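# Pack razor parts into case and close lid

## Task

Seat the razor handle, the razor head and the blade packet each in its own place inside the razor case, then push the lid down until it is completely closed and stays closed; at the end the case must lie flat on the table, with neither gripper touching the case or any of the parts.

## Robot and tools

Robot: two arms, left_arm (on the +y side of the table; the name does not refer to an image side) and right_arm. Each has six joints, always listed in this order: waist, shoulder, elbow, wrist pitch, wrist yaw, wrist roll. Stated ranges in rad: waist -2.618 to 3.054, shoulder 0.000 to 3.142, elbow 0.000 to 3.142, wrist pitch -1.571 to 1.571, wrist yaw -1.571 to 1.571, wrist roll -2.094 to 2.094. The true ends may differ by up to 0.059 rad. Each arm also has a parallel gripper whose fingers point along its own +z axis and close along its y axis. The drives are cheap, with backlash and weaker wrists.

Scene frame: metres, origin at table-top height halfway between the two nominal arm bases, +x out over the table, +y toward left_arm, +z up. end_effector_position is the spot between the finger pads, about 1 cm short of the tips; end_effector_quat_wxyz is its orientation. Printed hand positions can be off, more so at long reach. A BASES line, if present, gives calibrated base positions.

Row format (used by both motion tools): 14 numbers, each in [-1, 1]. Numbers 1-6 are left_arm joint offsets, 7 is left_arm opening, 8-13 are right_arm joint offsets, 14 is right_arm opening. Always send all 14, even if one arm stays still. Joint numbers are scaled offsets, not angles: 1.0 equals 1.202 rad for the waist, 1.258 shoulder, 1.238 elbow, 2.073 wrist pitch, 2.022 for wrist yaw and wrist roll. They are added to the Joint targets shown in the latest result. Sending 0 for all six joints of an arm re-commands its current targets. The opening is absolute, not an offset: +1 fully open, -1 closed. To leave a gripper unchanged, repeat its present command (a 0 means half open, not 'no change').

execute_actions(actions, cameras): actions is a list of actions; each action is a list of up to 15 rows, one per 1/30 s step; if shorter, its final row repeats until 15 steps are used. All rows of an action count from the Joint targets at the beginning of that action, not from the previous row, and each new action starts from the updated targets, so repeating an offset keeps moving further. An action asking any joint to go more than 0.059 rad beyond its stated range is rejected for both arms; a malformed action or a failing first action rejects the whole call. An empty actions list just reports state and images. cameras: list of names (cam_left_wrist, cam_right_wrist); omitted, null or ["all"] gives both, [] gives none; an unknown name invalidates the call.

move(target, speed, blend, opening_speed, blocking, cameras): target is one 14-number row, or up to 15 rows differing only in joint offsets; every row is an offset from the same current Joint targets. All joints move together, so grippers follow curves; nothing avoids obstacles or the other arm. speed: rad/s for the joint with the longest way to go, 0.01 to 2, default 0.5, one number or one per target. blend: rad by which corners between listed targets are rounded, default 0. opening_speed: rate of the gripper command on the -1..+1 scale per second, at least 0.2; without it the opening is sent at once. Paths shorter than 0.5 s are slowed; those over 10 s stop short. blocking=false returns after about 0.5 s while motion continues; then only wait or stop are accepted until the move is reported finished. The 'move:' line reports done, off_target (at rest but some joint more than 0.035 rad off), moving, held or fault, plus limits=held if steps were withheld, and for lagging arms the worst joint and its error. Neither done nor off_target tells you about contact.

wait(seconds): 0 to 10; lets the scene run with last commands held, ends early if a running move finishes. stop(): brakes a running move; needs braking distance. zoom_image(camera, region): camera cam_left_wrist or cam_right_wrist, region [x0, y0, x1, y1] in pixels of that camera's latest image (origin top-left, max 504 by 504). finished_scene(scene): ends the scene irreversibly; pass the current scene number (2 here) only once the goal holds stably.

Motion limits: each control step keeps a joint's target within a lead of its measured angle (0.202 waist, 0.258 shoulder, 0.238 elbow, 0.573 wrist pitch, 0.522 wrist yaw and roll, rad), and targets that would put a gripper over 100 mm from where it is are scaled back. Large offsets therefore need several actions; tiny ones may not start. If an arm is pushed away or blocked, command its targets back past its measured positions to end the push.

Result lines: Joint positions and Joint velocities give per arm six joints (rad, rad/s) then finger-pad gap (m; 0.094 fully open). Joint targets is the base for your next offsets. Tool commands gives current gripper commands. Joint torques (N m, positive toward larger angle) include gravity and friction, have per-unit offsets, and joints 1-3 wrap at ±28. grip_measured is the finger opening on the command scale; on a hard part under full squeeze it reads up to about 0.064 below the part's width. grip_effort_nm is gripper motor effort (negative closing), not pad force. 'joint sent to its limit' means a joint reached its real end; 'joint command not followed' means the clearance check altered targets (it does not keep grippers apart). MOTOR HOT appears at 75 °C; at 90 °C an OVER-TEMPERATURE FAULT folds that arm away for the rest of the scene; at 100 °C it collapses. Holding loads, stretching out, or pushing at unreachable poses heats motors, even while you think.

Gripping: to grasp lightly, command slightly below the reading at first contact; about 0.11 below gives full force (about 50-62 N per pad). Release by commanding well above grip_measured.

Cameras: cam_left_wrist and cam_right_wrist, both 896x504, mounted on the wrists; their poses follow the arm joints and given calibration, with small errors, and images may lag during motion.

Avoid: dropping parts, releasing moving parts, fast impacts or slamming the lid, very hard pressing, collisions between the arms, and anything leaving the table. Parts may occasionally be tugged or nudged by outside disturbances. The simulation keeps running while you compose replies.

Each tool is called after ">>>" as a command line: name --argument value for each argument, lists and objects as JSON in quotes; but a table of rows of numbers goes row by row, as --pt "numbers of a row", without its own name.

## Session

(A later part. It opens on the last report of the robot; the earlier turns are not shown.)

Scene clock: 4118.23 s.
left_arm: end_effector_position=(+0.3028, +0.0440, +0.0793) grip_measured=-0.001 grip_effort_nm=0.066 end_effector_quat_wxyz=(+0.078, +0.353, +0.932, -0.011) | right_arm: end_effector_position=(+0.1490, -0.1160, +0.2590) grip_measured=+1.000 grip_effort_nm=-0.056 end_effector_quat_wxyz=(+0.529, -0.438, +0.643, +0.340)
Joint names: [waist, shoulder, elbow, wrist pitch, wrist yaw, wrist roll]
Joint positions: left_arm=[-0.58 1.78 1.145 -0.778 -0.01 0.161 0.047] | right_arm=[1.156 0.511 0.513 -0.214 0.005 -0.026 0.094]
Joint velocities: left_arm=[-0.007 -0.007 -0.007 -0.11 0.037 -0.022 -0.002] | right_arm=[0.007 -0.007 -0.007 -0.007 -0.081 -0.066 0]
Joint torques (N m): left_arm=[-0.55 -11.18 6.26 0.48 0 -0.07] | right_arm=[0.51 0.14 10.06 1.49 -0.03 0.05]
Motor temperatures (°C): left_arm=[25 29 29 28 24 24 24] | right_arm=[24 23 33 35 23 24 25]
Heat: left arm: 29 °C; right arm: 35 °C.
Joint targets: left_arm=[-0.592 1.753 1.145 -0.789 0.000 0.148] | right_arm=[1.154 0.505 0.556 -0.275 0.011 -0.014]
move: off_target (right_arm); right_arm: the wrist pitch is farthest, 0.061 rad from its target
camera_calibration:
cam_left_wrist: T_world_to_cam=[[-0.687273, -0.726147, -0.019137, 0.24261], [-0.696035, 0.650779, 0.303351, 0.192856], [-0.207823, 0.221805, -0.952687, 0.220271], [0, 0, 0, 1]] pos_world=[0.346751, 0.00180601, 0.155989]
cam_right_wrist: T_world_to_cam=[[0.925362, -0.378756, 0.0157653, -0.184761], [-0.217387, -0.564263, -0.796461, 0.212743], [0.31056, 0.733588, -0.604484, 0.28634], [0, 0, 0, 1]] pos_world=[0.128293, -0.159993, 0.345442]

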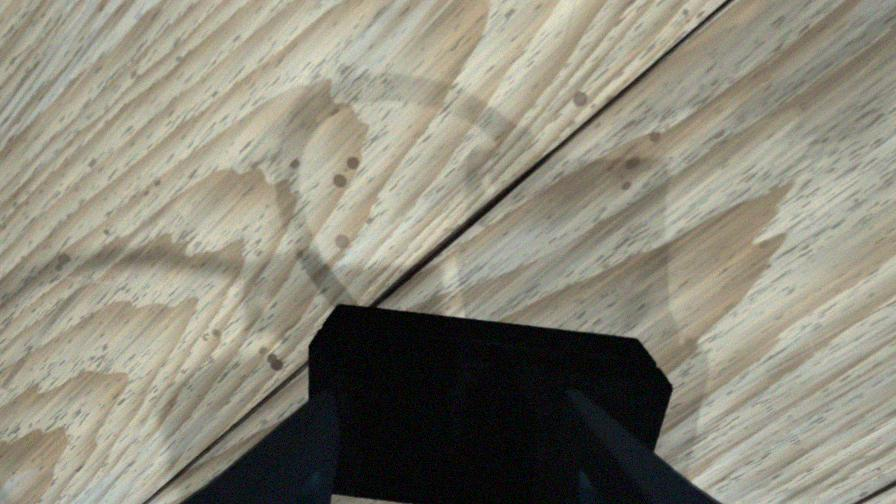

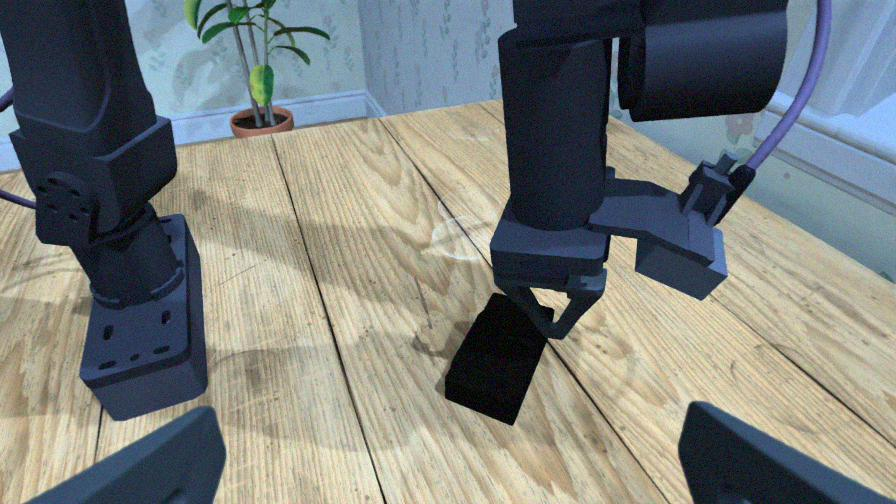

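>>> move --pt "0 0.13 -0.02 0.03 0 0 0 0 0 0 0 0 0 1" --pt "0 0.18 -0.035 0.05 0 0 0 0 0 0 0 0 0 1" --pt "0 0.245 -0.065 0.07 0 0 0 0 0 0 0 0 0 1" --speed '[0.3,0.1,0.1]' --cameras '["cam_left_wrist"]'

>>> zoom_image --camera "cam_left_wrist" --region '[600, 310, 780, 480]'

Scene clock: 4138.90 s.
left_arm: end_effector_position=(+0.2923, +0.0499, +0.0366) grip_measured=-0.001 grip_effort_nm=0.061 end_effector_quat_wxyz=(+0.018, +0.352, +0.936, -0.005) | right_arm: end_effector_position=(+0.1490, -0.1160, +0.2590) grip_measured=+1.000 grip_effort_nm=-0.051 end_effector_quat_wxyz=(+0.529, -0.438, +0.643, +0.340)
Joint names: [waist, shoulder, elbow, wrist pitch, wrist yaw, wrist roll]
Joint positions: left_arm=[-0.575 1.91 1.14 -0.765 0.002 0.161 0.047] | right_arm=[1.156 0.511 0.513 -0.214 0.005 -0.026 0.094]
Joint velocities: left_arm=[-0.007 0.002 -0.007 0.037 0.022 -0.007 0] | right_arm=[0.022 0.002 0.007 0.007 0.007 0.022 0]
Joint torques (N m): left_arm=[-0.87 1.37 0.54 1.71 -0.02 -0.06] | right_arm=[0.47 0.13 10.04 1.48 -0.02 0.06]
Motor temperatures (°C): left_arm=[25 30 30 27 24 24 24] | right_arm=[24 23 33 35 23 24 25]
Heat: left arm: 30 °C; right arm: 35 °C.
Joint targets: left_arm=[-0.592 2.061 1.065 -0.644 0.000 0.148] | right_arm=[1.154 0.505 0.556 -0.275 0.011 -0.014]
move: off_target (left_arm, right_arm); left_arm: the shoulder is farthest, 0.151 rad from its target; right_arm: the wrist pitch is farthest, 0.061 rad from its target
camera_calibration:
cam_left_wrist: T_world_to_cam=[[-0.684947, -0.728411, 0.0163093, 0.236974], [-0.659155, 0.62905, 0.412081, 0.180969], [-0.310424, 0.271503, -0.911001, 0.202122], [0, 0, 0, 1]] pos_world=[0.344344, 0.00389959, 0.105694]
Images, in order (width x height): cam_left_wrist 896x504.

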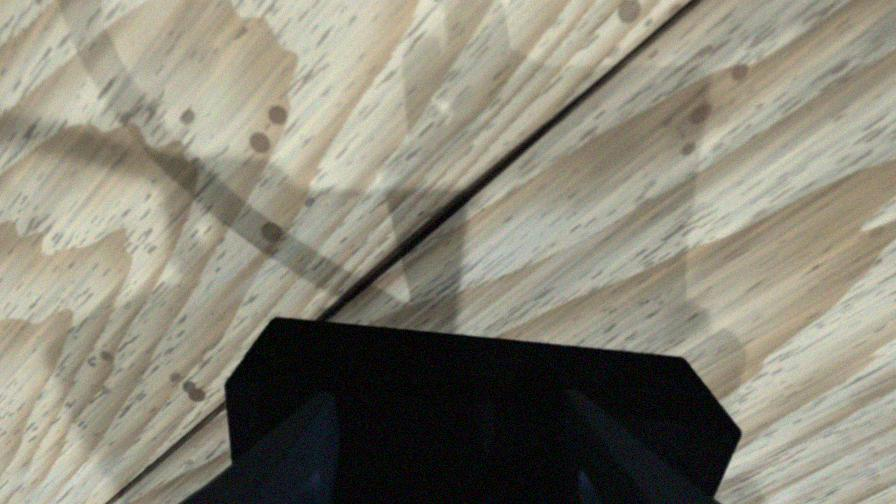

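Scaled by 2.800 from the camera's 896x504 image, which has a finer 1280x720 frame.

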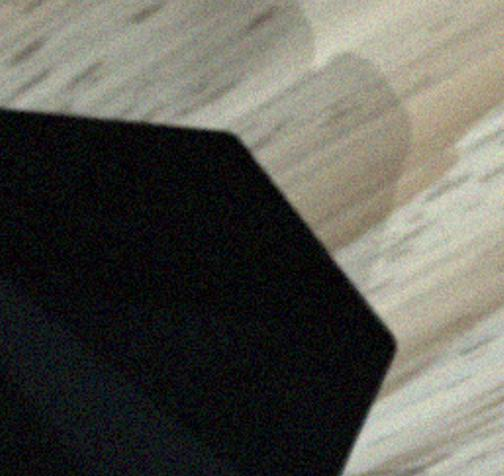

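>>> move --target '[0,0.06,-0.05,0.03,0,0,0,0,0,0,0,0,0,1]' --speed 0.1 --cameras '["cam_left_wrist"]'

>>> move --pt "0 -0.2 0.1 -0.08 0 0 0 0 0 0 0 0 0 1" --pt "0 -0.26 0.1 -0.1 0 0 0 0 0 0 0 0 0 1" --speed 0.2

>>> zoom_image --camera "cam_left_wrist" --region '[580, 300, 760, 480]'

>>> zoom_image --camera "cam_left_wrist" --region '[200, 280, 400, 480]'

Scene clock: 4147.13 s.
left_arm: end_effector_position=(+0.2917, +0.0508, +0.0355) grip_measured=-0.001 grip_effort_nm=0.061 end_effector_quat_wxyz=(+0.016, +0.350, +0.937, -0.007) | right_arm: end_effector_position=(+0.1490, -0.1160, +0.2590) grip_measured=+1.000 grip_effort_nm=-0.051 end_effector_quat_wxyz=(+0.529, -0.438, +0.643, +0.340)
Joint names: [waist, shoulder, elbow, wrist pitch, wrist yaw, wrist roll]
Joint positions: left_arm=[-0.57 1.912 1.137 -0.763 0.009 0.161 0.047] | right_arm=[1.156 0.511 0.513 -0.214 0.005 -0.026 0.094]
Joint velocities: left_arm=[-0.007 -0.002 0.002 0.007 -0.022 -0.066 0] | right_arm=[0.022 0.007 -0.017 0.007 0.037 0.037 0]
Joint torques (N m): left_arm=[-1.25 7.5 -4.15 2.42 -0.07 -0.06] | right_arm=[0.49 0.13 10.04 1.49 -0.02 0.05]
Motor temperatures (°C): left_arm=[25 30 29 28 24 24 24] | right_arm=[24 23 33 35 23 24 25]
Heat: left arm: 30 °C; right arm: 35 °C.
Joint targets: left_arm=[-0.592 2.135 1.004 -0.583 0.000 0.148] | right_arm=[1.154 0.505 0.556 -0.275 0.011 -0.014]
move: off_target (left_arm, right_arm); left_arm: the shoulder is farthest, 0.225 rad from its target; right_arm: the wrist pitch is farthest, 0.061 rad from its target
camera_calibration:
cam_left_wrist: T_world_to_cam=[[-0.681629, -0.731339, 0.0229189, 0.236184], [-0.659498, 0.627636, 0.413685, 0.180613], [-0.316929, 0.266865, -0.910132, 0.202747], [0, 0, 0, 1]] pos_world=[0.34436, 0.00526497, 0.104397]
Images, in order (width x height): cam_left_wrist 896x504.

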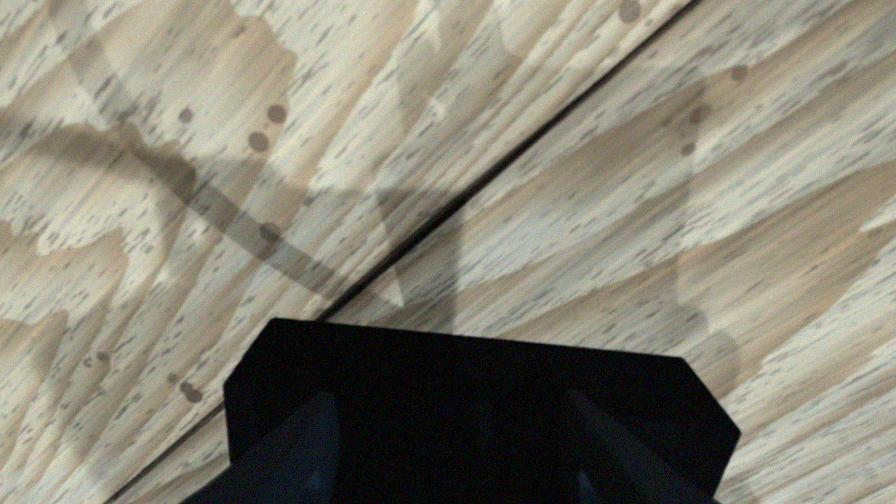

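Scene clock: 4149.33 s.
left_arm: end_effector_position=(+0.2936, +0.0485, +0.0562) grip_measured=-0.001 grip_effort_nm=0.056 end_effector_quat_wxyz=(+0.044, +0.354, +0.934, -0.007) | right_arm: end_effector_position=(+0.1490, -0.1160, +0.2590) grip_measured=+1.000 grip_effort_nm=-0.051 end_effector_quat_wxyz=(+0.529, -0.438, +0.643, +0.340)
Joint names: [waist, shoulder, elbow, wrist pitch, wrist yaw, wrist roll]
Joint positions: left_arm=[-0.58 1.836 1.125 -0.769 -0.004 0.161 0.047] | right_arm=[1.156 0.511 0.513 -0.214 0.005 -0.026 0.094]
Joint velocities: left_arm=[-0.007 0.007 -0.007 0.081 -0.022 0.022 0.001] | right_arm=[-0.002 -0.012 0.012 0.022 -0.066 0.007 0]
Joint torques (N m): left_arm=[-0.51 -11.55 6.16 0.26 -0.06 -0.05] | right_arm=[0.51 0.17 10.07 1.49 -0.02 0.04]
Motor temperatures (°C): left_arm=[25 30 29 28 24 24 24] | right_arm=[24 23 33 34 23 24 25]
Heat: left arm: 30 °C; right arm: 34 °C.
Joint targets: left_arm=[-0.592 1.808 1.128 -0.790 0.000 0.148] | right_arm=[1.154 0.505 0.556 -0.275 0.011 -0.014]
move: off_target (right_arm); right_arm: the wrist pitch is farthest, 0.061 rad from its target
camera_calibration:
cam_left_wrist: T_world_to_cam=[[-0.688404, -0.725327, -0.000112818, 0.238353], [-0.675398, 0.64096, 0.364703, 0.181491], [-0.264456, 0.251139, -0.931124, 0.209298], [0, 0, 0, 1]] pos_world=[0.342012, 0.00399246, 0.128719]
cam_right_wrist: T_world_to_cam=[[0.925362, -0.378756, 0.0157653, -0.184761], [-0.217387, -0.564263, -0.796461, 0.212743], [0.31056, 0.733588, -0.604484, 0.28634], [0, 0, 0, 1]] pos_world=[0.128293, -0.159993, 0.345442]

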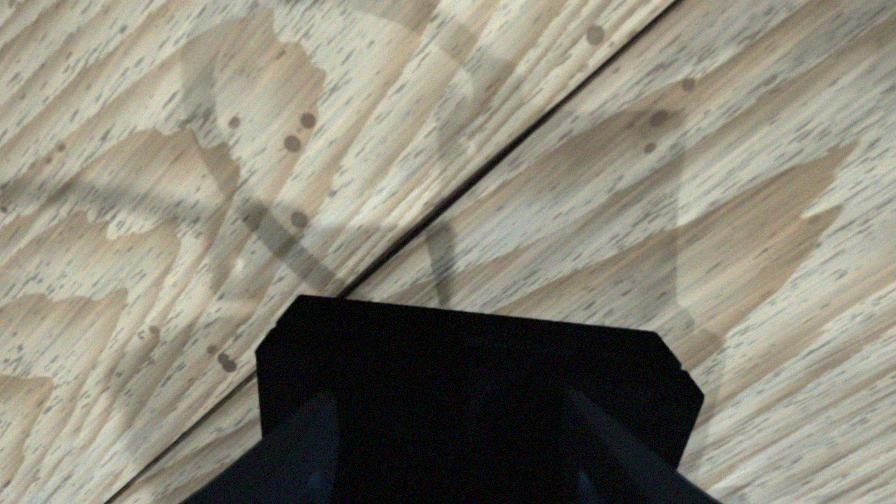

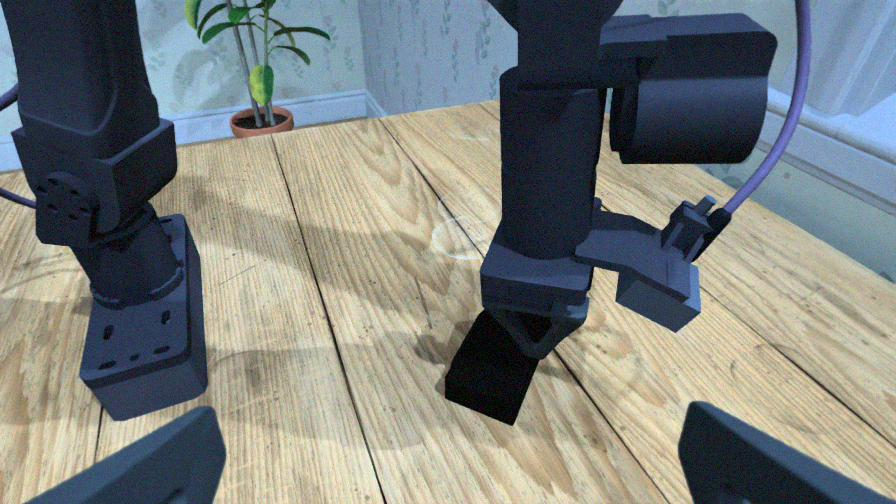

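Scaled by 2.800 from the camera's 896x504 image, which has a finer 1280x720 frame.

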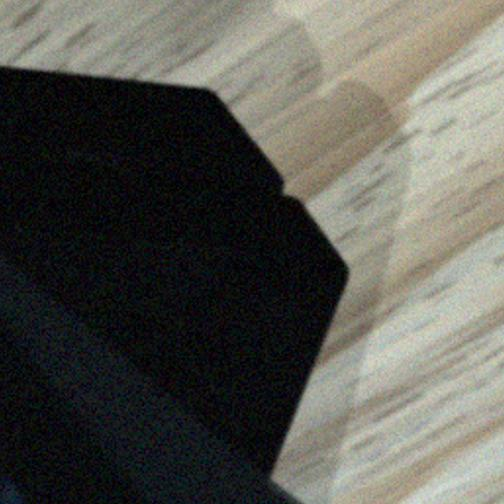

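Scaled by 2.520 from the camera's 896x504 image, which has a finer 1280x720 frame.

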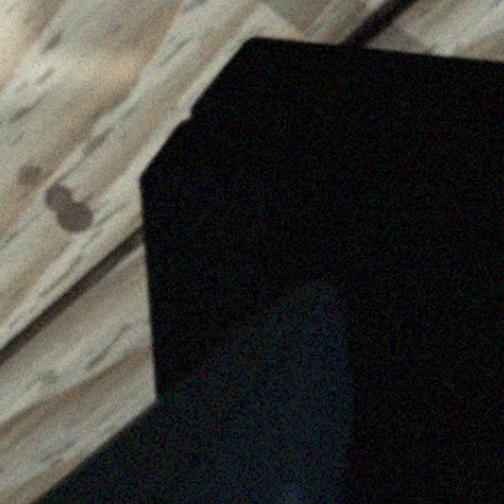

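>>> move --pt "0 -0.15 0.02 0 0 0 0 0 0 0 0 0 0 1" --pt "0.7 -0.2 0.02 0 0 0 0 0 0 0 0 0 0 1" --speed 0.7 --cameras '["cam_right_wrist"]'

>>> move --target '[0,0,0,0,0,0,0,-0.128,0.433,-0.368,0.47,0,0,1]' --speed 0.6 --cameras '["cam_right_wrist"]'

Scene clock: 4177.53 s.
left_arm: end_effector_position=(+0.3466, +0.3245, +0.1368) grip_measured=-0.001 grip_effort_nm=0.056 end_effector_quat_wxyz=(+0.162, -0.057, +0.984, +0.038) | right_arm: end_effector_position=(+0.1490, -0.1160, +0.2590) grip_measured=+1.000 grip_effort_nm=-0.051 end_effector_quat_wxyz=(+0.529, -0.438, +0.643, +0.340)
Joint names: [waist, shoulder, elbow, wrist pitch, wrist yaw, wrist roll]
Joint positions: left_arm=[0.261 1.588 1.125 -0.774 -0.004 0.161 0.047] | right_arm=[1.156 0.511 0.513 -0.214 0.005 -0.026 0.094]
Joint velocities: left_arm=[-0.012 -0.017 -0.012 0.007 -0.051 0.051 -0.001] | right_arm=[-0.002 -0.002 -0.002 0.051 -0.066 0.037 0]
Joint torques (N m): left_arm=[-0.61 -10.19 9.17 0.79 -0.01 -0.09] | right_arm=[0.51 0.12 10 1.5 -0.02 0.06]
Motor temperatures (°C): left_arm=[25 32 29 27 24 24 24] | right_arm=[24 23 33 34 23 24 25]
Heat: left arm: 32 °C; right arm: 34 °C.
Joint targets: left_arm=[0.250 1.556 1.153 -0.790 0.000 0.148] | right_arm=[1.154 0.505 0.556 -0.275 0.011 -0.014]
move: off_target (right_arm); right_arm: the wrist pitch is farthest, 0.061 rad from its target
camera_calibration:
cam_right_wrist: T_world_to_cam=[[0.925362, -0.378756, 0.0157653, -0.184761], [-0.217387, -0.564263, -0.796461, 0.212743], [0.31056, 0.733588, -0.604484, 0.28634], [0, 0, 0, 1]] pos_world=[0.128293, -0.159993, 0.345442]
Images, in order (width x height): cam_right_wrist 896x504.

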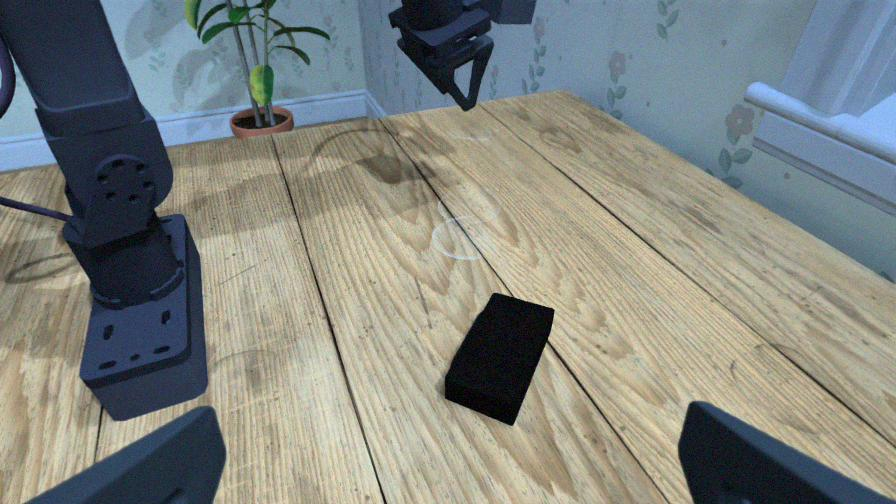

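Scene clock: 4179.97 s.
left_arm: end_effector_position=(+0.3466, +0.3245, +0.1368) grip_measured=-0.001 grip_effort_nm=0.061 end_effector_quat_wxyz=(+0.162, -0.057, +0.984, +0.038) | right_arm: end_effector_position=(+0.2048, -0.1008, +0.1059) grip_measured=+1.000 grip_effort_nm=-0.051 end_effector_quat_wxyz=(+0.509, -0.409, +0.705, +0.275)
Joint names: [waist, shoulder, elbow, wrist pitch, wrist yaw, wrist roll]
Joint positions: left_arm=[0.261 1.588 1.125 -0.774 -0.004 0.161 0.047] | right_arm=[1.014 1.054 0.11 0.608 0.011 -0.026 0.094]
Joint velocities: left_arm=[-0.017 -0.012 -0.012 -0.007 -0.007 -0.022 -0.001] | right_arm=[-0.012 -0.002 -0.007 0.081 0.051 0.007 0]
Joint torques (N m): left_arm=[-0.59 -10.21 9.06 0.82 -0.06 -0.05] | right_arm=[-0.57 -1.13 4.26 2.9 -0.02 0.05]
Motor temperatures (°C): left_arm=[25 32 30 27 24 24 24] | right_arm=[24 23 33 35 23 24 25]
Heat: left arm: 32 °C; right arm: 35 °C.
Joint targets: left_arm=[0.250 1.556 1.153 -0.790 0.000 0.148] | right_arm=[1.000 1.050 0.101 0.700 0.011 -0.014]
move: off_target (right_arm); right_arm: the wrist pitch is farthest, 0.092 rad from its target
camera_calibration:
cam_right_wrist: T_world_to_cam=[[0.860899, -0.508503, 0.0166907, -0.228188], [-0.345025, -0.607611, -0.715378, 0.124666], [0.373913, 0.610109, -0.698538, 0.149875], [0, 0, 0, 1]] pos_world=[0.183419, -0.131726, 0.197686]
Images, in order (width x height): cam_right_wrist 896x504.

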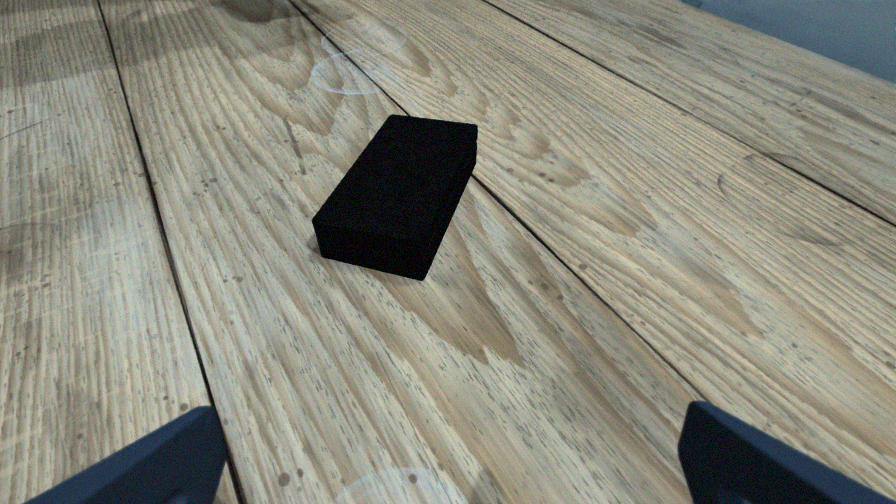

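>>> zoom_image --camera "cam_right_wrist" --region '[300, 190, 450, 290]'

>>> zoom_image --camera "cam_right_wrist" --region '[410, 100, 500, 190]'

Scaled by 3.360 from the camera's 896x504 image, which has a finer 1280x720 frame.

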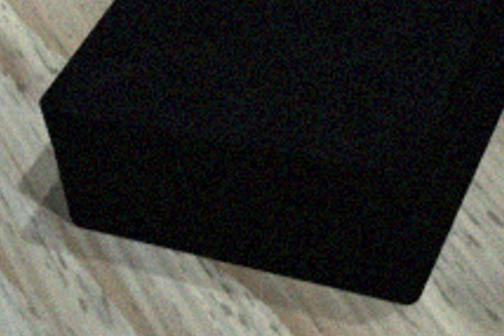

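Scaled by 5.600 from the camera's 896x504 image, which has a finer 1280x720 frame.

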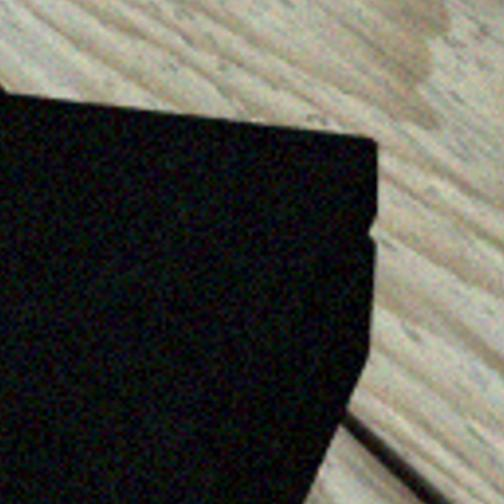

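>>> move --pt "-0.7 0.05 0 0 0 0 0 0 0 0 0 0 0 1" --pt "-0.7 0.157 -0.01 0 0 0 0 0 0 0 0 0 0 1" --pt "-0.7 0.27 -0.018 0.03 0 0 0 0 0 0 0 0 0 1" --pt "-0.7 0.40 -0.071 0.07 0 0 0 0 0 0 0 0 0 1" --pt "-0.7 0.46 -0.12 0.1 0 0 0 0 0 0 0 0 0 1" --speed '[0.7,0.4,0.15,0.12,0.12]'

>>> zoom_image --camera "cam_left_wrist" --region '[200, 280, 400, 480]'

>>> zoom_image --camera "cam_right_wrist" --region '[410, 100, 500, 190]'

Scene clock: 4210.73 s.
left_arm: end_effector_position=(+0.2848, +0.0449, +0.0352) grip_measured=-0.001 grip_effort_nm=0.046 end_effector_quat_wxyz=(+0.013, +0.361, +0.932, -0.010) | right_arm: end_effector_position=(+0.2046, -0.1006, +0.1063) grip_measured=+1.000 grip_effort_nm=-0.051 end_effector_quat_wxyz=(+0.509, -0.410, +0.705, +0.276)
Joint names: [waist, shoulder, elbow, wrist pitch, wrist yaw, wrist roll]
Joint positions: left_arm=[-0.593 1.907 1.129 -0.765 0.015 0.161 0.047] | right_arm=[1.014 1.054 0.11 0.609 0.009 -0.026 0.094]
Joint velocities: left_arm=[0.002 -0.002 0.002 0.051 -0.066 -0.022 -0.001] | right_arm=[0.027 0.007 0.007 0.066 0.007 0.051 0]
Joint torques (N m): left_arm=[0.57 8.06 -3.45 2.44 -0.12 -0.04] | right_arm=[-0.55 -1.11 4.29 2.93 -0.03 0.04]
Motor temperatures (°C): left_arm=[25 30 30 27 24 24 24] | right_arm=[24 23 32 42 23 24 25]
Heat: left arm: 30 °C; right arm: 42 °C.
Joint targets: left_arm=[-0.592 2.135 1.004 -0.583 0.000 0.148] | right_arm=[1.000 1.050 0.101 0.700 0.011 -0.014]
move: off_target (left_arm, right_arm); left_arm: the shoulder is farthest, 0.228 rad from its target; right_arm: the wrist pitch is farthest, 0.091 rad from its target
camera_calibration:
cam_left_wrist: T_world_to_cam=[[-0.698221, -0.71526, 0.0298262, 0.230871], [-0.641769, 0.643855, 0.416633, 0.173964], [-0.317205, 0.271761, -0.908585, 0.201662], [0, 0, 0, 1]] pos_world=[0.336812, -0.00167907, 0.103862]
cam_right_wrist: T_world_to_cam=[[0.861628, -0.507281, 0.0161925, -0.227894], [-0.343894, -0.606982, -0.716457, 0.124964], [0.373274, 0.611751, -0.697444, 0.150216], [0, 0, 0, 1]] pos_world=[0.183263, -0.131651, 0.197989]

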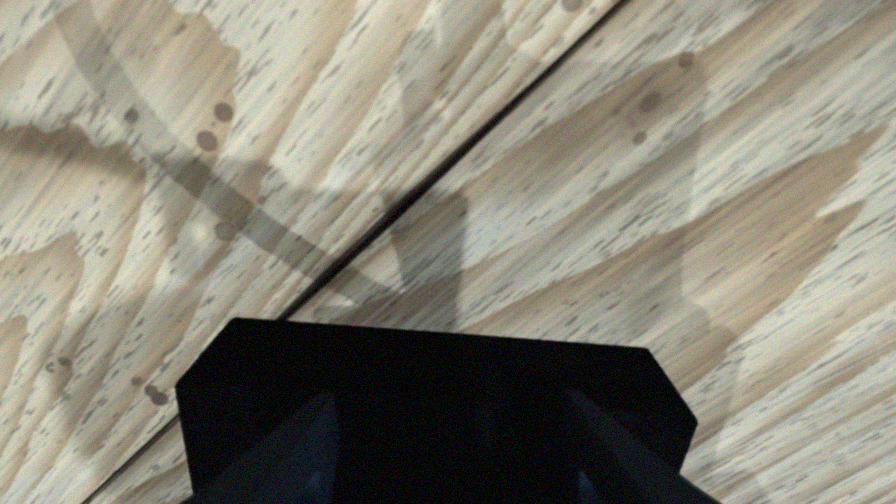

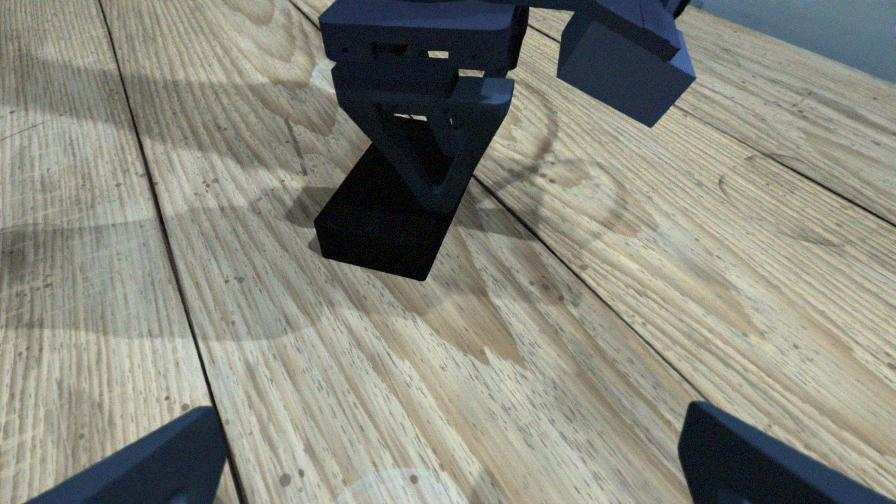

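Scaled by 2.520 from the camera's 896x504 image, which has a finer 1280x720 frame.

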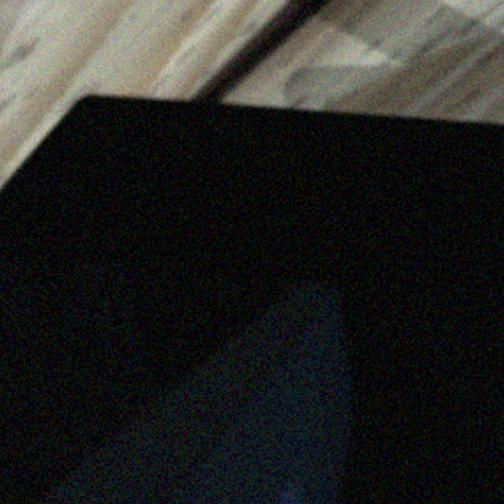

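Scaled by 5.600 from the camera's 896x504 image, which has a finer 1280x720 frame.

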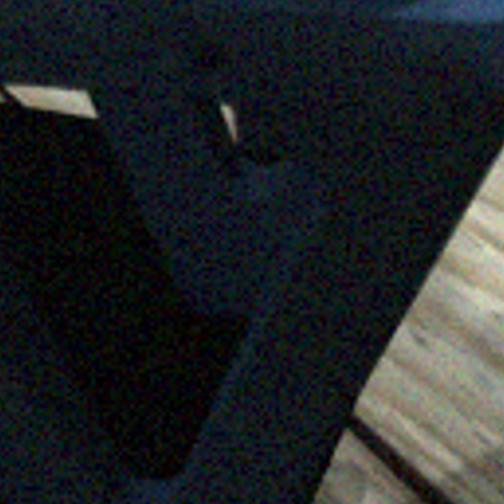

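>>> move --target '[0,0.022,-0.08,0.04,0,0,0,0,0,0,0,0,0,1]' --speed 0.1 --cameras '["cam_left_wrist"]'

>>> wait --seconds 1 --cameras '["cam_right_wrist"]'

>>> zoom_image --camera "cam_right_wrist" --region '[300, 100, 510, 290]'

Scene clock: 4219.37 s.
left_arm: end_effector_position=(+0.2845, +0.0453, +0.0346) grip_measured=-0.001 grip_effort_nm=0.051 end_effector_quat_wxyz=(+0.025, +0.360, +0.932, -0.015) | right_arm: end_effector_position=(+0.2046, -0.1006, +0.1063) grip_measured=+1.000 grip_effort_nm=-0.046 end_effector_quat_wxyz=(+0.509, -0.410, +0.705, +0.276)
Joint names: [waist, shoulder, elbow, wrist pitch, wrist yaw, wrist roll]
Joint positions: left_arm=[-0.59 1.885 1.096 -0.726 0.019 0.162 0.047] | right_arm=[1.014 1.054 0.11 0.609 0.009 -0.026 0.094]
Joint velocities: left_arm=[-0.002 -0.007 -0.002 -0.022 -0.037 -0.022 -0.001] | right_arm=[0.002 0.002 -0.007 -0.066 -0.007 -0.066 0]
Joint torques (N m): left_arm=[0.35 6.57 -5.56 2.46 -0.18 -0.04] | right_arm=[-0.49 -1.16 4.27 2.92 -0.01 0.05]
Motor temperatures (°C): left_arm=[25 30 29 28 24 24 24] | right_arm=[24 23 32 43 23 24 25]
Heat: left arm: 30 °C; right arm: 43 °C.
Joint targets: left_arm=[-0.593 2.094 0.945 -0.548 0.002 0.149] | right_arm=[1.000 1.050 0.101 0.700 0.011 -0.014]
move: off_target (left_arm, right_arm); left_arm: the shoulder is farthest, 0.277 rad from its target; right_arm: the wrist pitch is farthest, 0.091 rad from its target
camera_calibration:
cam_left_wrist: T_world_to_cam=[[-0.697833, -0.715666, 0.0291722, 0.230912], [-0.650493, 0.65028, 0.392421, 0.176753], [-0.299813, 0.254868, -0.919323, 0.197132], [0, 0, 0, 1]] pos_world=[0.335218, 0.0000738512, 0.10513]
Images, in order (width x height): cam_left_wrist 896x504.

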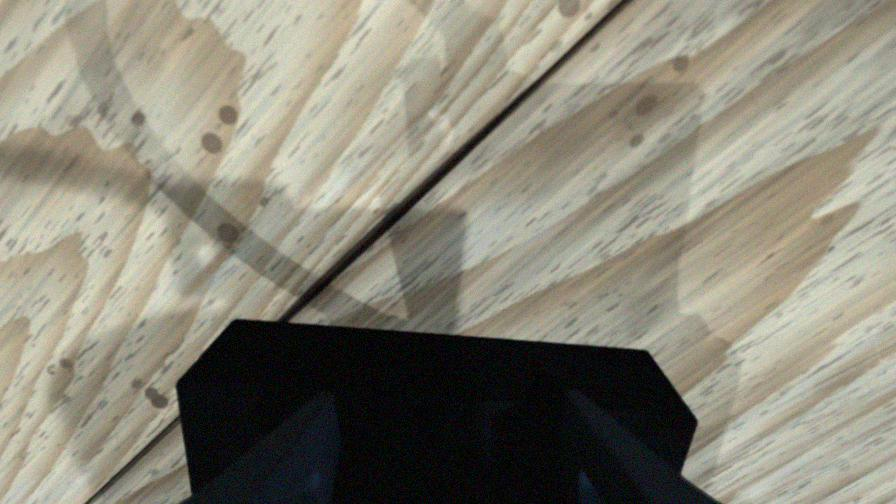

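Scene clock: 4220.37 s.
left_arm: end_effector_position=(+0.2841, +0.0455, +0.0348) grip_measured=-0.001 grip_effort_nm=0.051 end_effector_quat_wxyz=(+0.025, +0.360, +0.932, -0.015) | right_arm: end_effector_position=(+0.2046, -0.1006, +0.1063) grip_measured=+1.000 grip_effort_nm=-0.056 end_effector_quat_wxyz=(+0.509, -0.410, +0.705, +0.276)
Joint names: [waist, shoulder, elbow, wrist pitch, wrist yaw, wrist roll]
Joint positions: left_arm=[-0.59 1.884 1.094 -0.726 0.019 0.162 0.047] | right_arm=[1.014 1.054 0.11 0.609 0.009 -0.026 0.094]
Joint velocities: left_arm=[-0.002 -0.007 -0.007 0.007 -0.022 0.037 0] | right_arm=[0.002 0.007 0.007 -0.022 -0.037 -0.007 0]
Joint torques (N m): left_arm=[0.34 6.68 -5.53 2.43 -0.12 -0.06] | right_arm=[-0.51 -1.13 4.27 2.92 -0.02 0.04]
Motor temperatures (°C): left_arm=[25 30 29 29 24 24 24] | right_arm=[24 23 32 43 23 24 25]
Heat: left arm: 30 °C; right arm: 43 °C.
Joint targets: left_arm=[-0.593 2.094 0.945 -0.548 0.002 0.149] | right_arm=[1.000 1.050 0.101 0.700 0.011 -0.014]
Tool commands: left_gripper/opening=+0.0 right_gripper/opening=+1.0
wait: 1.00 s; at rest by 0.17 s
camera_calibration:
cam_right_wrist: T_world_to_cam=[[0.861628, -0.507281, 0.0161925, -0.227894], [-0.343894, -0.606982, -0.716457, 0.124964], [0.373274, 0.611751, -0.697444, 0.150216], [0, 0, 0, 1]] pos_world=[0.183263, -0.131651, 0.197989]
Images, in order (width x height): cam_right_wrist 896x504.

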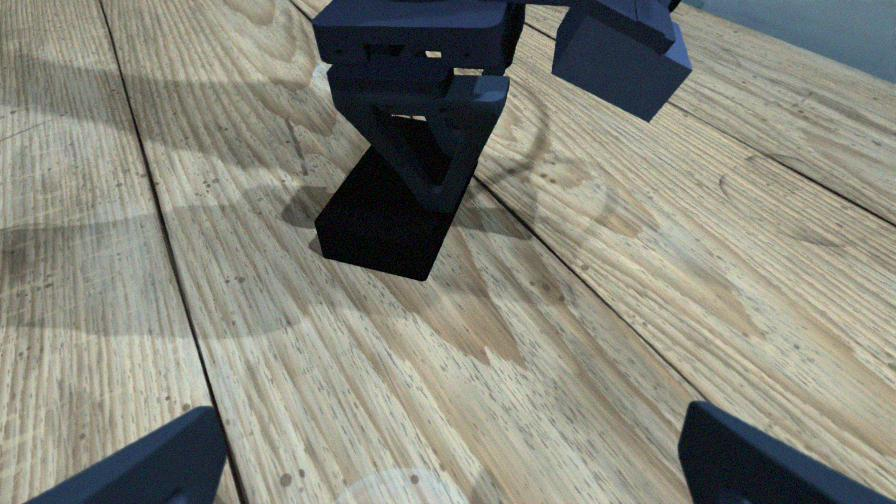

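Scaled by 2.400 from the camera's 896x504 image, which has a finer 1280x720 frame.

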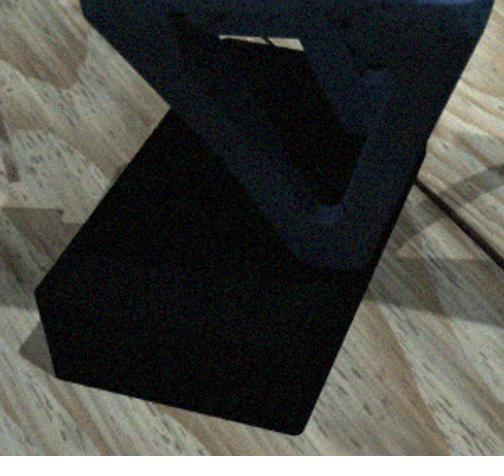

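>>> move --pt "0 -0.18 0.06 -0.05 0 0 0 0 0 0 0 0 0 1" --pt "0 -0.4 0.1 -0.1 0 0 0 0 0 0 0 0 0 1" --pt "0.5 -0.45 0.1 -0.1 0 0 0 0 0 0 0 0 0 1" --speed '[0.25,0.4,0.7]' --cameras '["cam_right_wrist"]'

>>> zoom_image --camera "cam_right_wrist" --region '[410, 100, 500, 190]'

>>> zoom_image --camera "cam_right_wrist" --region '[300, 190, 450, 290]'

Scene clock: 4229.77 s.
left_arm: end_effector_position=(+0.3516, +0.2394, +0.1266) grip_measured=-0.001 grip_effort_nm=0.042 end_effector_quat_wxyz=(+0.169, +0.063, +0.983, +0.016) | right_arm: end_effector_position=(+0.2044, -0.1004, +0.1063) grip_measured=+1.000 grip_effort_nm=-0.051 end_effector_quat_wxyz=(+0.509, -0.410, +0.705, +0.277)
Joint names: [waist, shoulder, elbow, wrist pitch, wrist yaw, wrist roll]
Joint positions: left_arm=[0.019 1.559 1.051 -0.722 0.001 0.162 0.047] | right_arm=[1.014 1.054 0.11 0.609 0.008 -0.026 0.094]
Joint velocities: left_arm=[0.012 0.007 0.007 0.051 0.051 -0.022 -0.001] | right_arm=[0.017 -0.017 0.002 0.037 -0.007 -0.051 0]
Joint torques (N m): left_arm=[-0.53 -9.74 8.31 0.63 -0.06 -0.03] | right_arm=[-0.55 -1.1 4.29 2.92 -0.02 0.05]
Motor temperatures (°C): left_arm=[25 30 30 29 24 24 24] | right_arm=[24 23 32 44 23 24 25]
Heat: left arm: 30 °C; right arm: 44 °C.
Joint targets: left_arm=[0.008 1.527 1.069 -0.755 0.002 0.149] | right_arm=[1.000 1.050 0.101 0.700 0.011 -0.014]
move: off_target (right_arm); right_arm: the wrist pitch is farthest, 0.091 rad from its target
camera_calibration:
cam_right_wrist: T_world_to_cam=[[0.862369, -0.506037, 0.0156882, -0.227594], [-0.343325, -0.607294, -0.716465, 0.124822], [0.372085, 0.612471, -0.697447, 0.150532], [0, 0, 0, 1]] pos_world=[0.183114, -0.131564, 0.197989]
Images, in order (width x height): cam_right_wrist 896x504.

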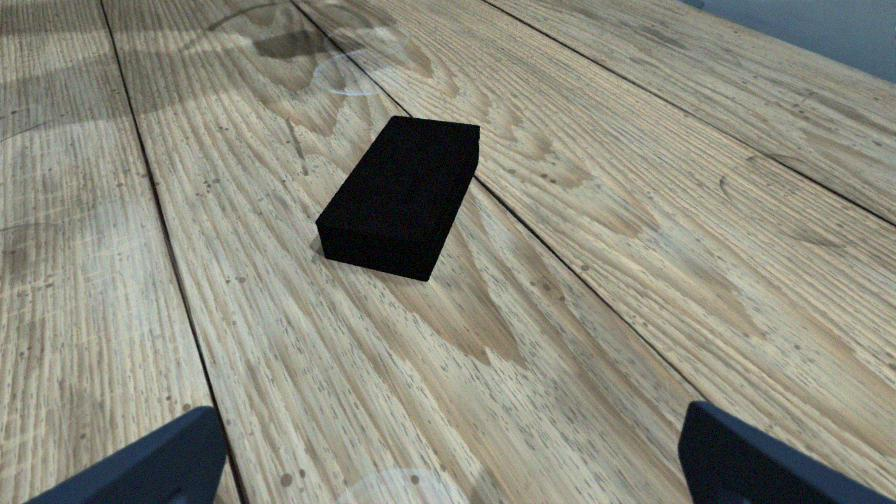

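Scaled by 5.600 from the camera's 896x504 image, which has a finer 1280x720 frame.

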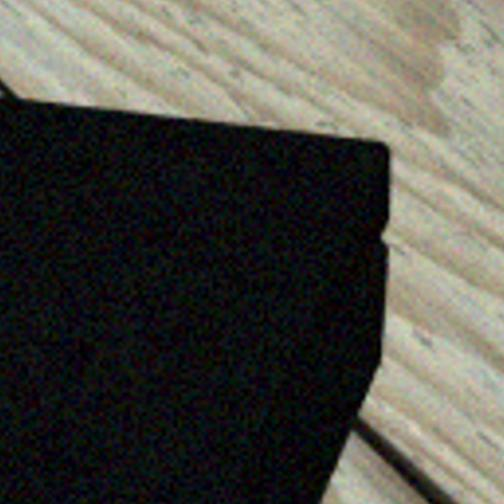

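Scaled by 3.360 from the camera's 896x504 image, which has a finer 1280x720 frame.

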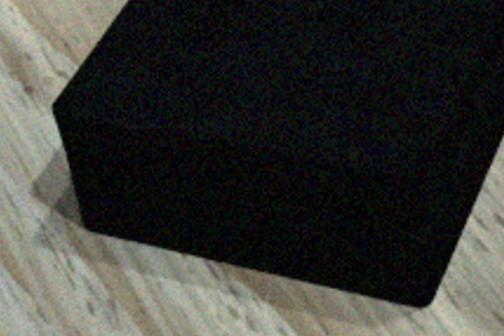

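>>> move --pt "0 0.665 0.607 -0.363 0 0 0 0 0 0 0 0 0 1" --pt "-0.5 0.665 0.607 -0.363 0 0 0 0 0 0 0 0 0 1" --speed 0.5

Scene clock: 4267.50 s.
left_arm: end_effector_position=(+0.2862, +0.0463, +0.0483) grip_measured=-0.001 grip_effort_nm=0.046 end_effector_quat_wxyz=(-0.230, +0.346, +0.908, +0.050) | right_arm: end_effector_position=(+0.2044, -0.1004, +0.1063) grip_measured=+1.000 grip_effort_nm=-0.046 end_effector_quat_wxyz=(+0.509, -0.410, +0.705, +0.277)
Joint names: [waist, shoulder, elbow, wrist pitch, wrist yaw, wrist roll]
Joint positions: left_arm=[-0.595 2.353 1.784 -1.476 0.001 0.148 0.047] | right_arm=[1.014 1.054 0.11 0.609 0.008 -0.026 0.094]
Joint velocities: left_arm=[0.027 0.007 -0.007 -0.022 -0.022 0.007 0.001] | right_arm=[0.002 -0.012 0.007 -0.007 -0.051 0.007 0]
Joint torques (N m): left_arm=[0.18 -12.14 8.38 -1.12 -0.12 -0.07] | right_arm=[-0.51 -1.11 4.29 2.91 -0.02 0.06]
Motor temperatures (°C): left_arm=[25 32 30 27 24 24 24] | right_arm=[24 23 32 47 23 24 25]
Heat: left arm: 32 °C; right arm: 47 °C.
Joint targets: left_arm=[-0.593 2.364 1.820 -1.508 0.002 0.149] | right_arm=[1.000 1.050 0.101 0.700 0.011 -0.014]
move: off_target (left_arm, right_arm); left_arm: the elbow is farthest, 0.036 rad from its target; right_arm: the wrist pitch is farthest, 0.091 rad from its target
camera_calibration:
cam_left_wrist: T_world_to_cam=[[-0.664834, -0.739971, 0.102168, 0.22057], [-0.390347, 0.460764, 0.797073, 0.0866563], [-0.636887, 0.490041, -0.595177, 0.279869], [0, 0, 0, 1]] pos_world=[0.358714, -0.0138601, 0.0749651]
cam_right_wrist: T_world_to_cam=[[0.862369, -0.506037, 0.0156882, -0.227594], [-0.343325, -0.607294, -0.716465, 0.124822], [0.372085, 0.612471, -0.697447, 0.150532], [0, 0, 0, 1]] pos_world=[0.183114, -0.131564, 0.197989]

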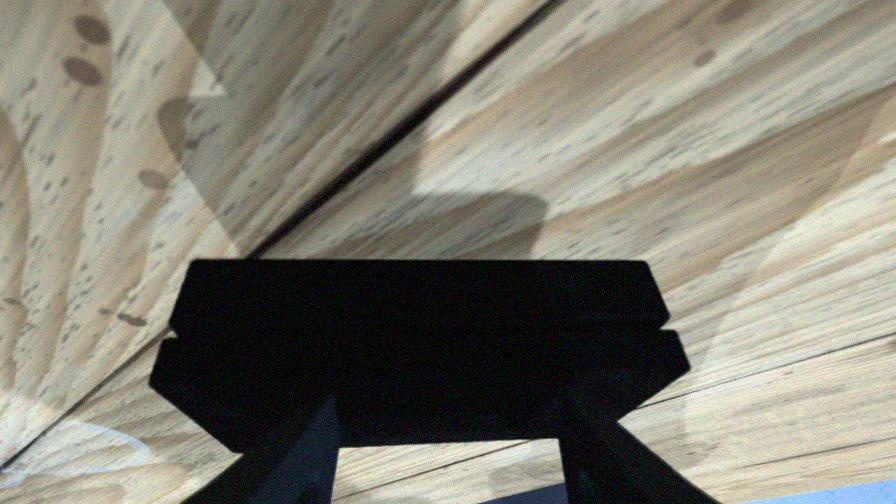

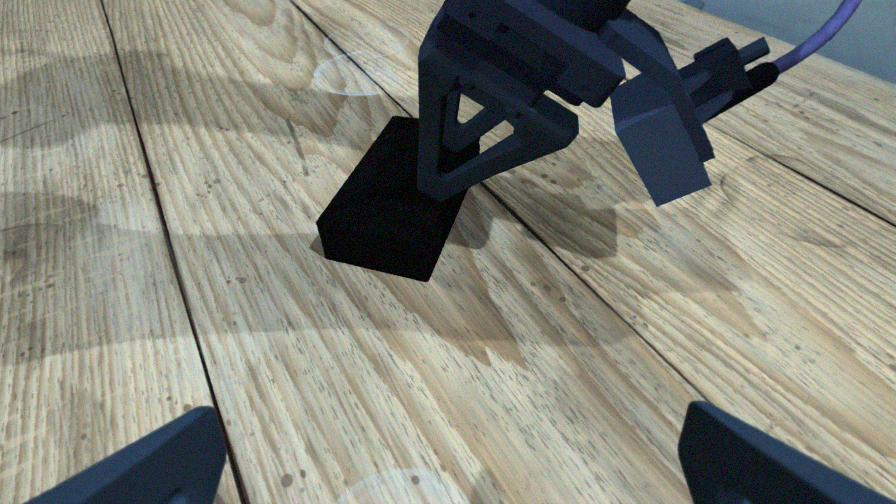

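Excellent view.

>>> zoom_image --camera "cam_left_wrist" --region '[600, 240, 720, 400]'

>>> zoom_image --camera "cam_left_wrist" --region '[130, 240, 250, 400]'

Scaled by 3.150 from the camera's 896x504 image, which has a finer 1280x720 frame.

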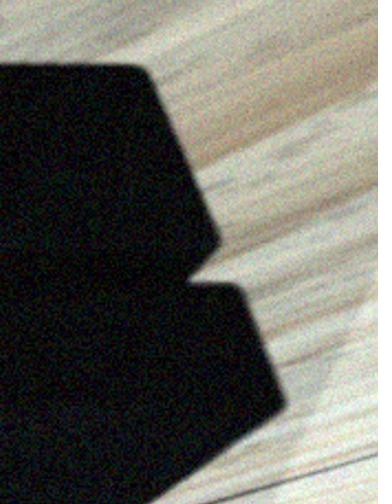

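Scaled by 3.150 from the camera's 896x504 image, which has a finer 1280x720 frame.

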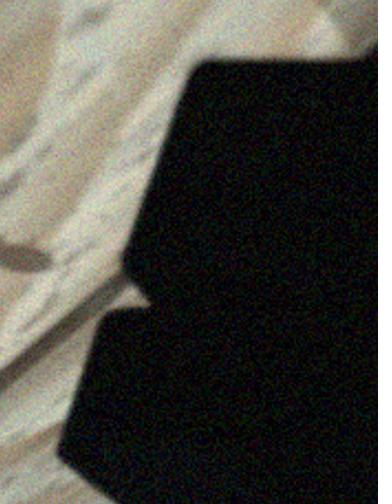

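>>> move --pt "0.089 -0.374 -0.431 0.262 0 0 -1 0 0 0 0 0 0 1" --pt "0.089 -0.323 -0.499 0.334 0 0 -1 0 0 0 0 0 0 1" --pt "0.089 -0.148 -0.604 0.381 0 0 -1 0 0 0 0 0 0 1" --speed '[0.5,0.15,0.12]'

Scene clock: 4323.33 s.
left_arm: end_effector_position=(+0.3066, +0.0754, +0.0354) grip_measured=-0.993 grip_effort_nm=-0.359 end_effector_quat_wxyz=(-0.009, +0.305, +0.952, +0.000) | right_arm: end_effector_position=(+0.2042, -0.1002, +0.1066) grip_measured=+1.000 grip_effort_nm=-0.051 end_effector_quat_wxyz=(+0.509, -0.410, +0.704, +0.278)
Joint names: [waist, shoulder, elbow, wrist pitch, wrist yaw, wrist roll]
Joint positions: left_arm=[-0.488 1.958 1.203 -0.835 0.002 0.148 0] | right_arm=[1.014 1.054 0.11 0.611 0.006 -0.026 0.094]
Joint velocities: left_arm=[-0.002 0.017 -0.007 -0.037 0.007 0.037 0.001] | right_arm=[0.002 -0.002 0.007 -0.037 0.037 -0.081 0]
Joint torques (N m): left_arm=[0.34 6 -3.34 1.49 -0.09 -0.03] | right_arm=[-0.54 -1.13 4.26 2.9 -0.03 0.04]
Motor temperatures (°C): left_arm=[25 32 30 28 24 24 24] | right_arm=[24 23 31 49 23 24 25]
Heat: left arm: 32 °C; right arm: 49 °C.
Joint targets: left_arm=[-0.486 2.168 1.079 -0.723 0.003 0.150] | right_arm=[1.000 1.050 0.101 0.700 0.011 -0.014]
move: off_target (left_arm, right_arm); left_arm: the shoulder is farthest, 0.220 rad from its target; right_arm: the wrist pitch is farthest, 0.089 rad from its target
camera_calibration:
cam_left_wrist: T_world_to_cam=[[-0.607968, -0.79351, 0.0267644, 0.24629], [-0.696931, 0.549514, 0.460784, 0.190732], [-0.380344, 0.261489, -0.887109, 0.219892], [0, 0, 0, 1]] pos_world=[0.366298, 0.0331244, 0.10059]
cam_right_wrist: T_world_to_cam=[[0.863096, -0.504811, 0.0151966, -0.2273], [-0.342192, -0.606661, -0.717542, 0.12512], [0.371442, 0.614107, -0.69635, 0.150871], [0, 0, 0, 1]] pos_world=[0.182957, -0.131489, 0.198292]

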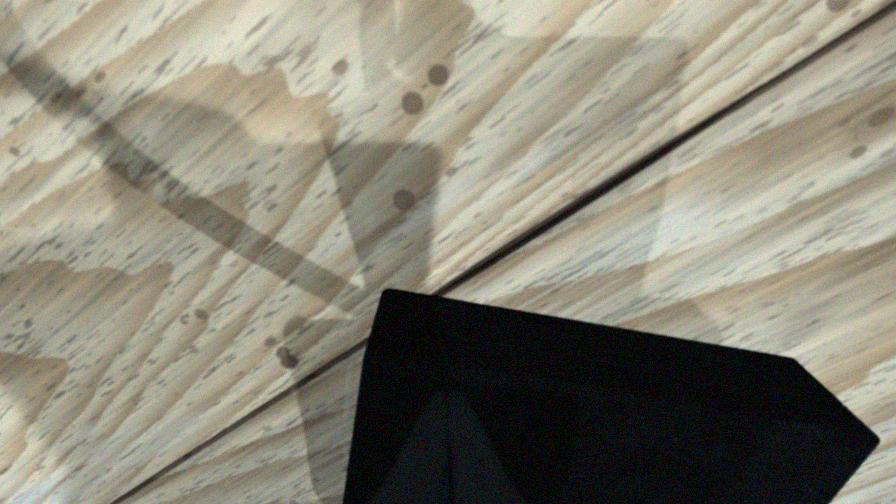

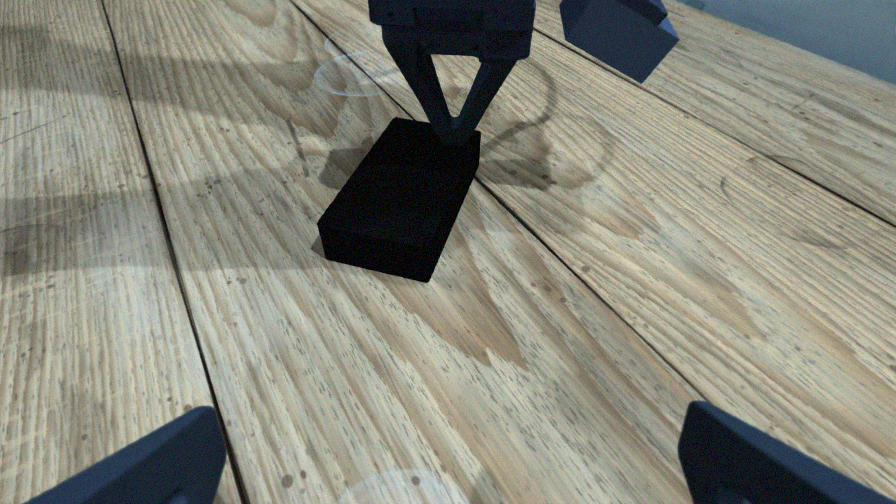

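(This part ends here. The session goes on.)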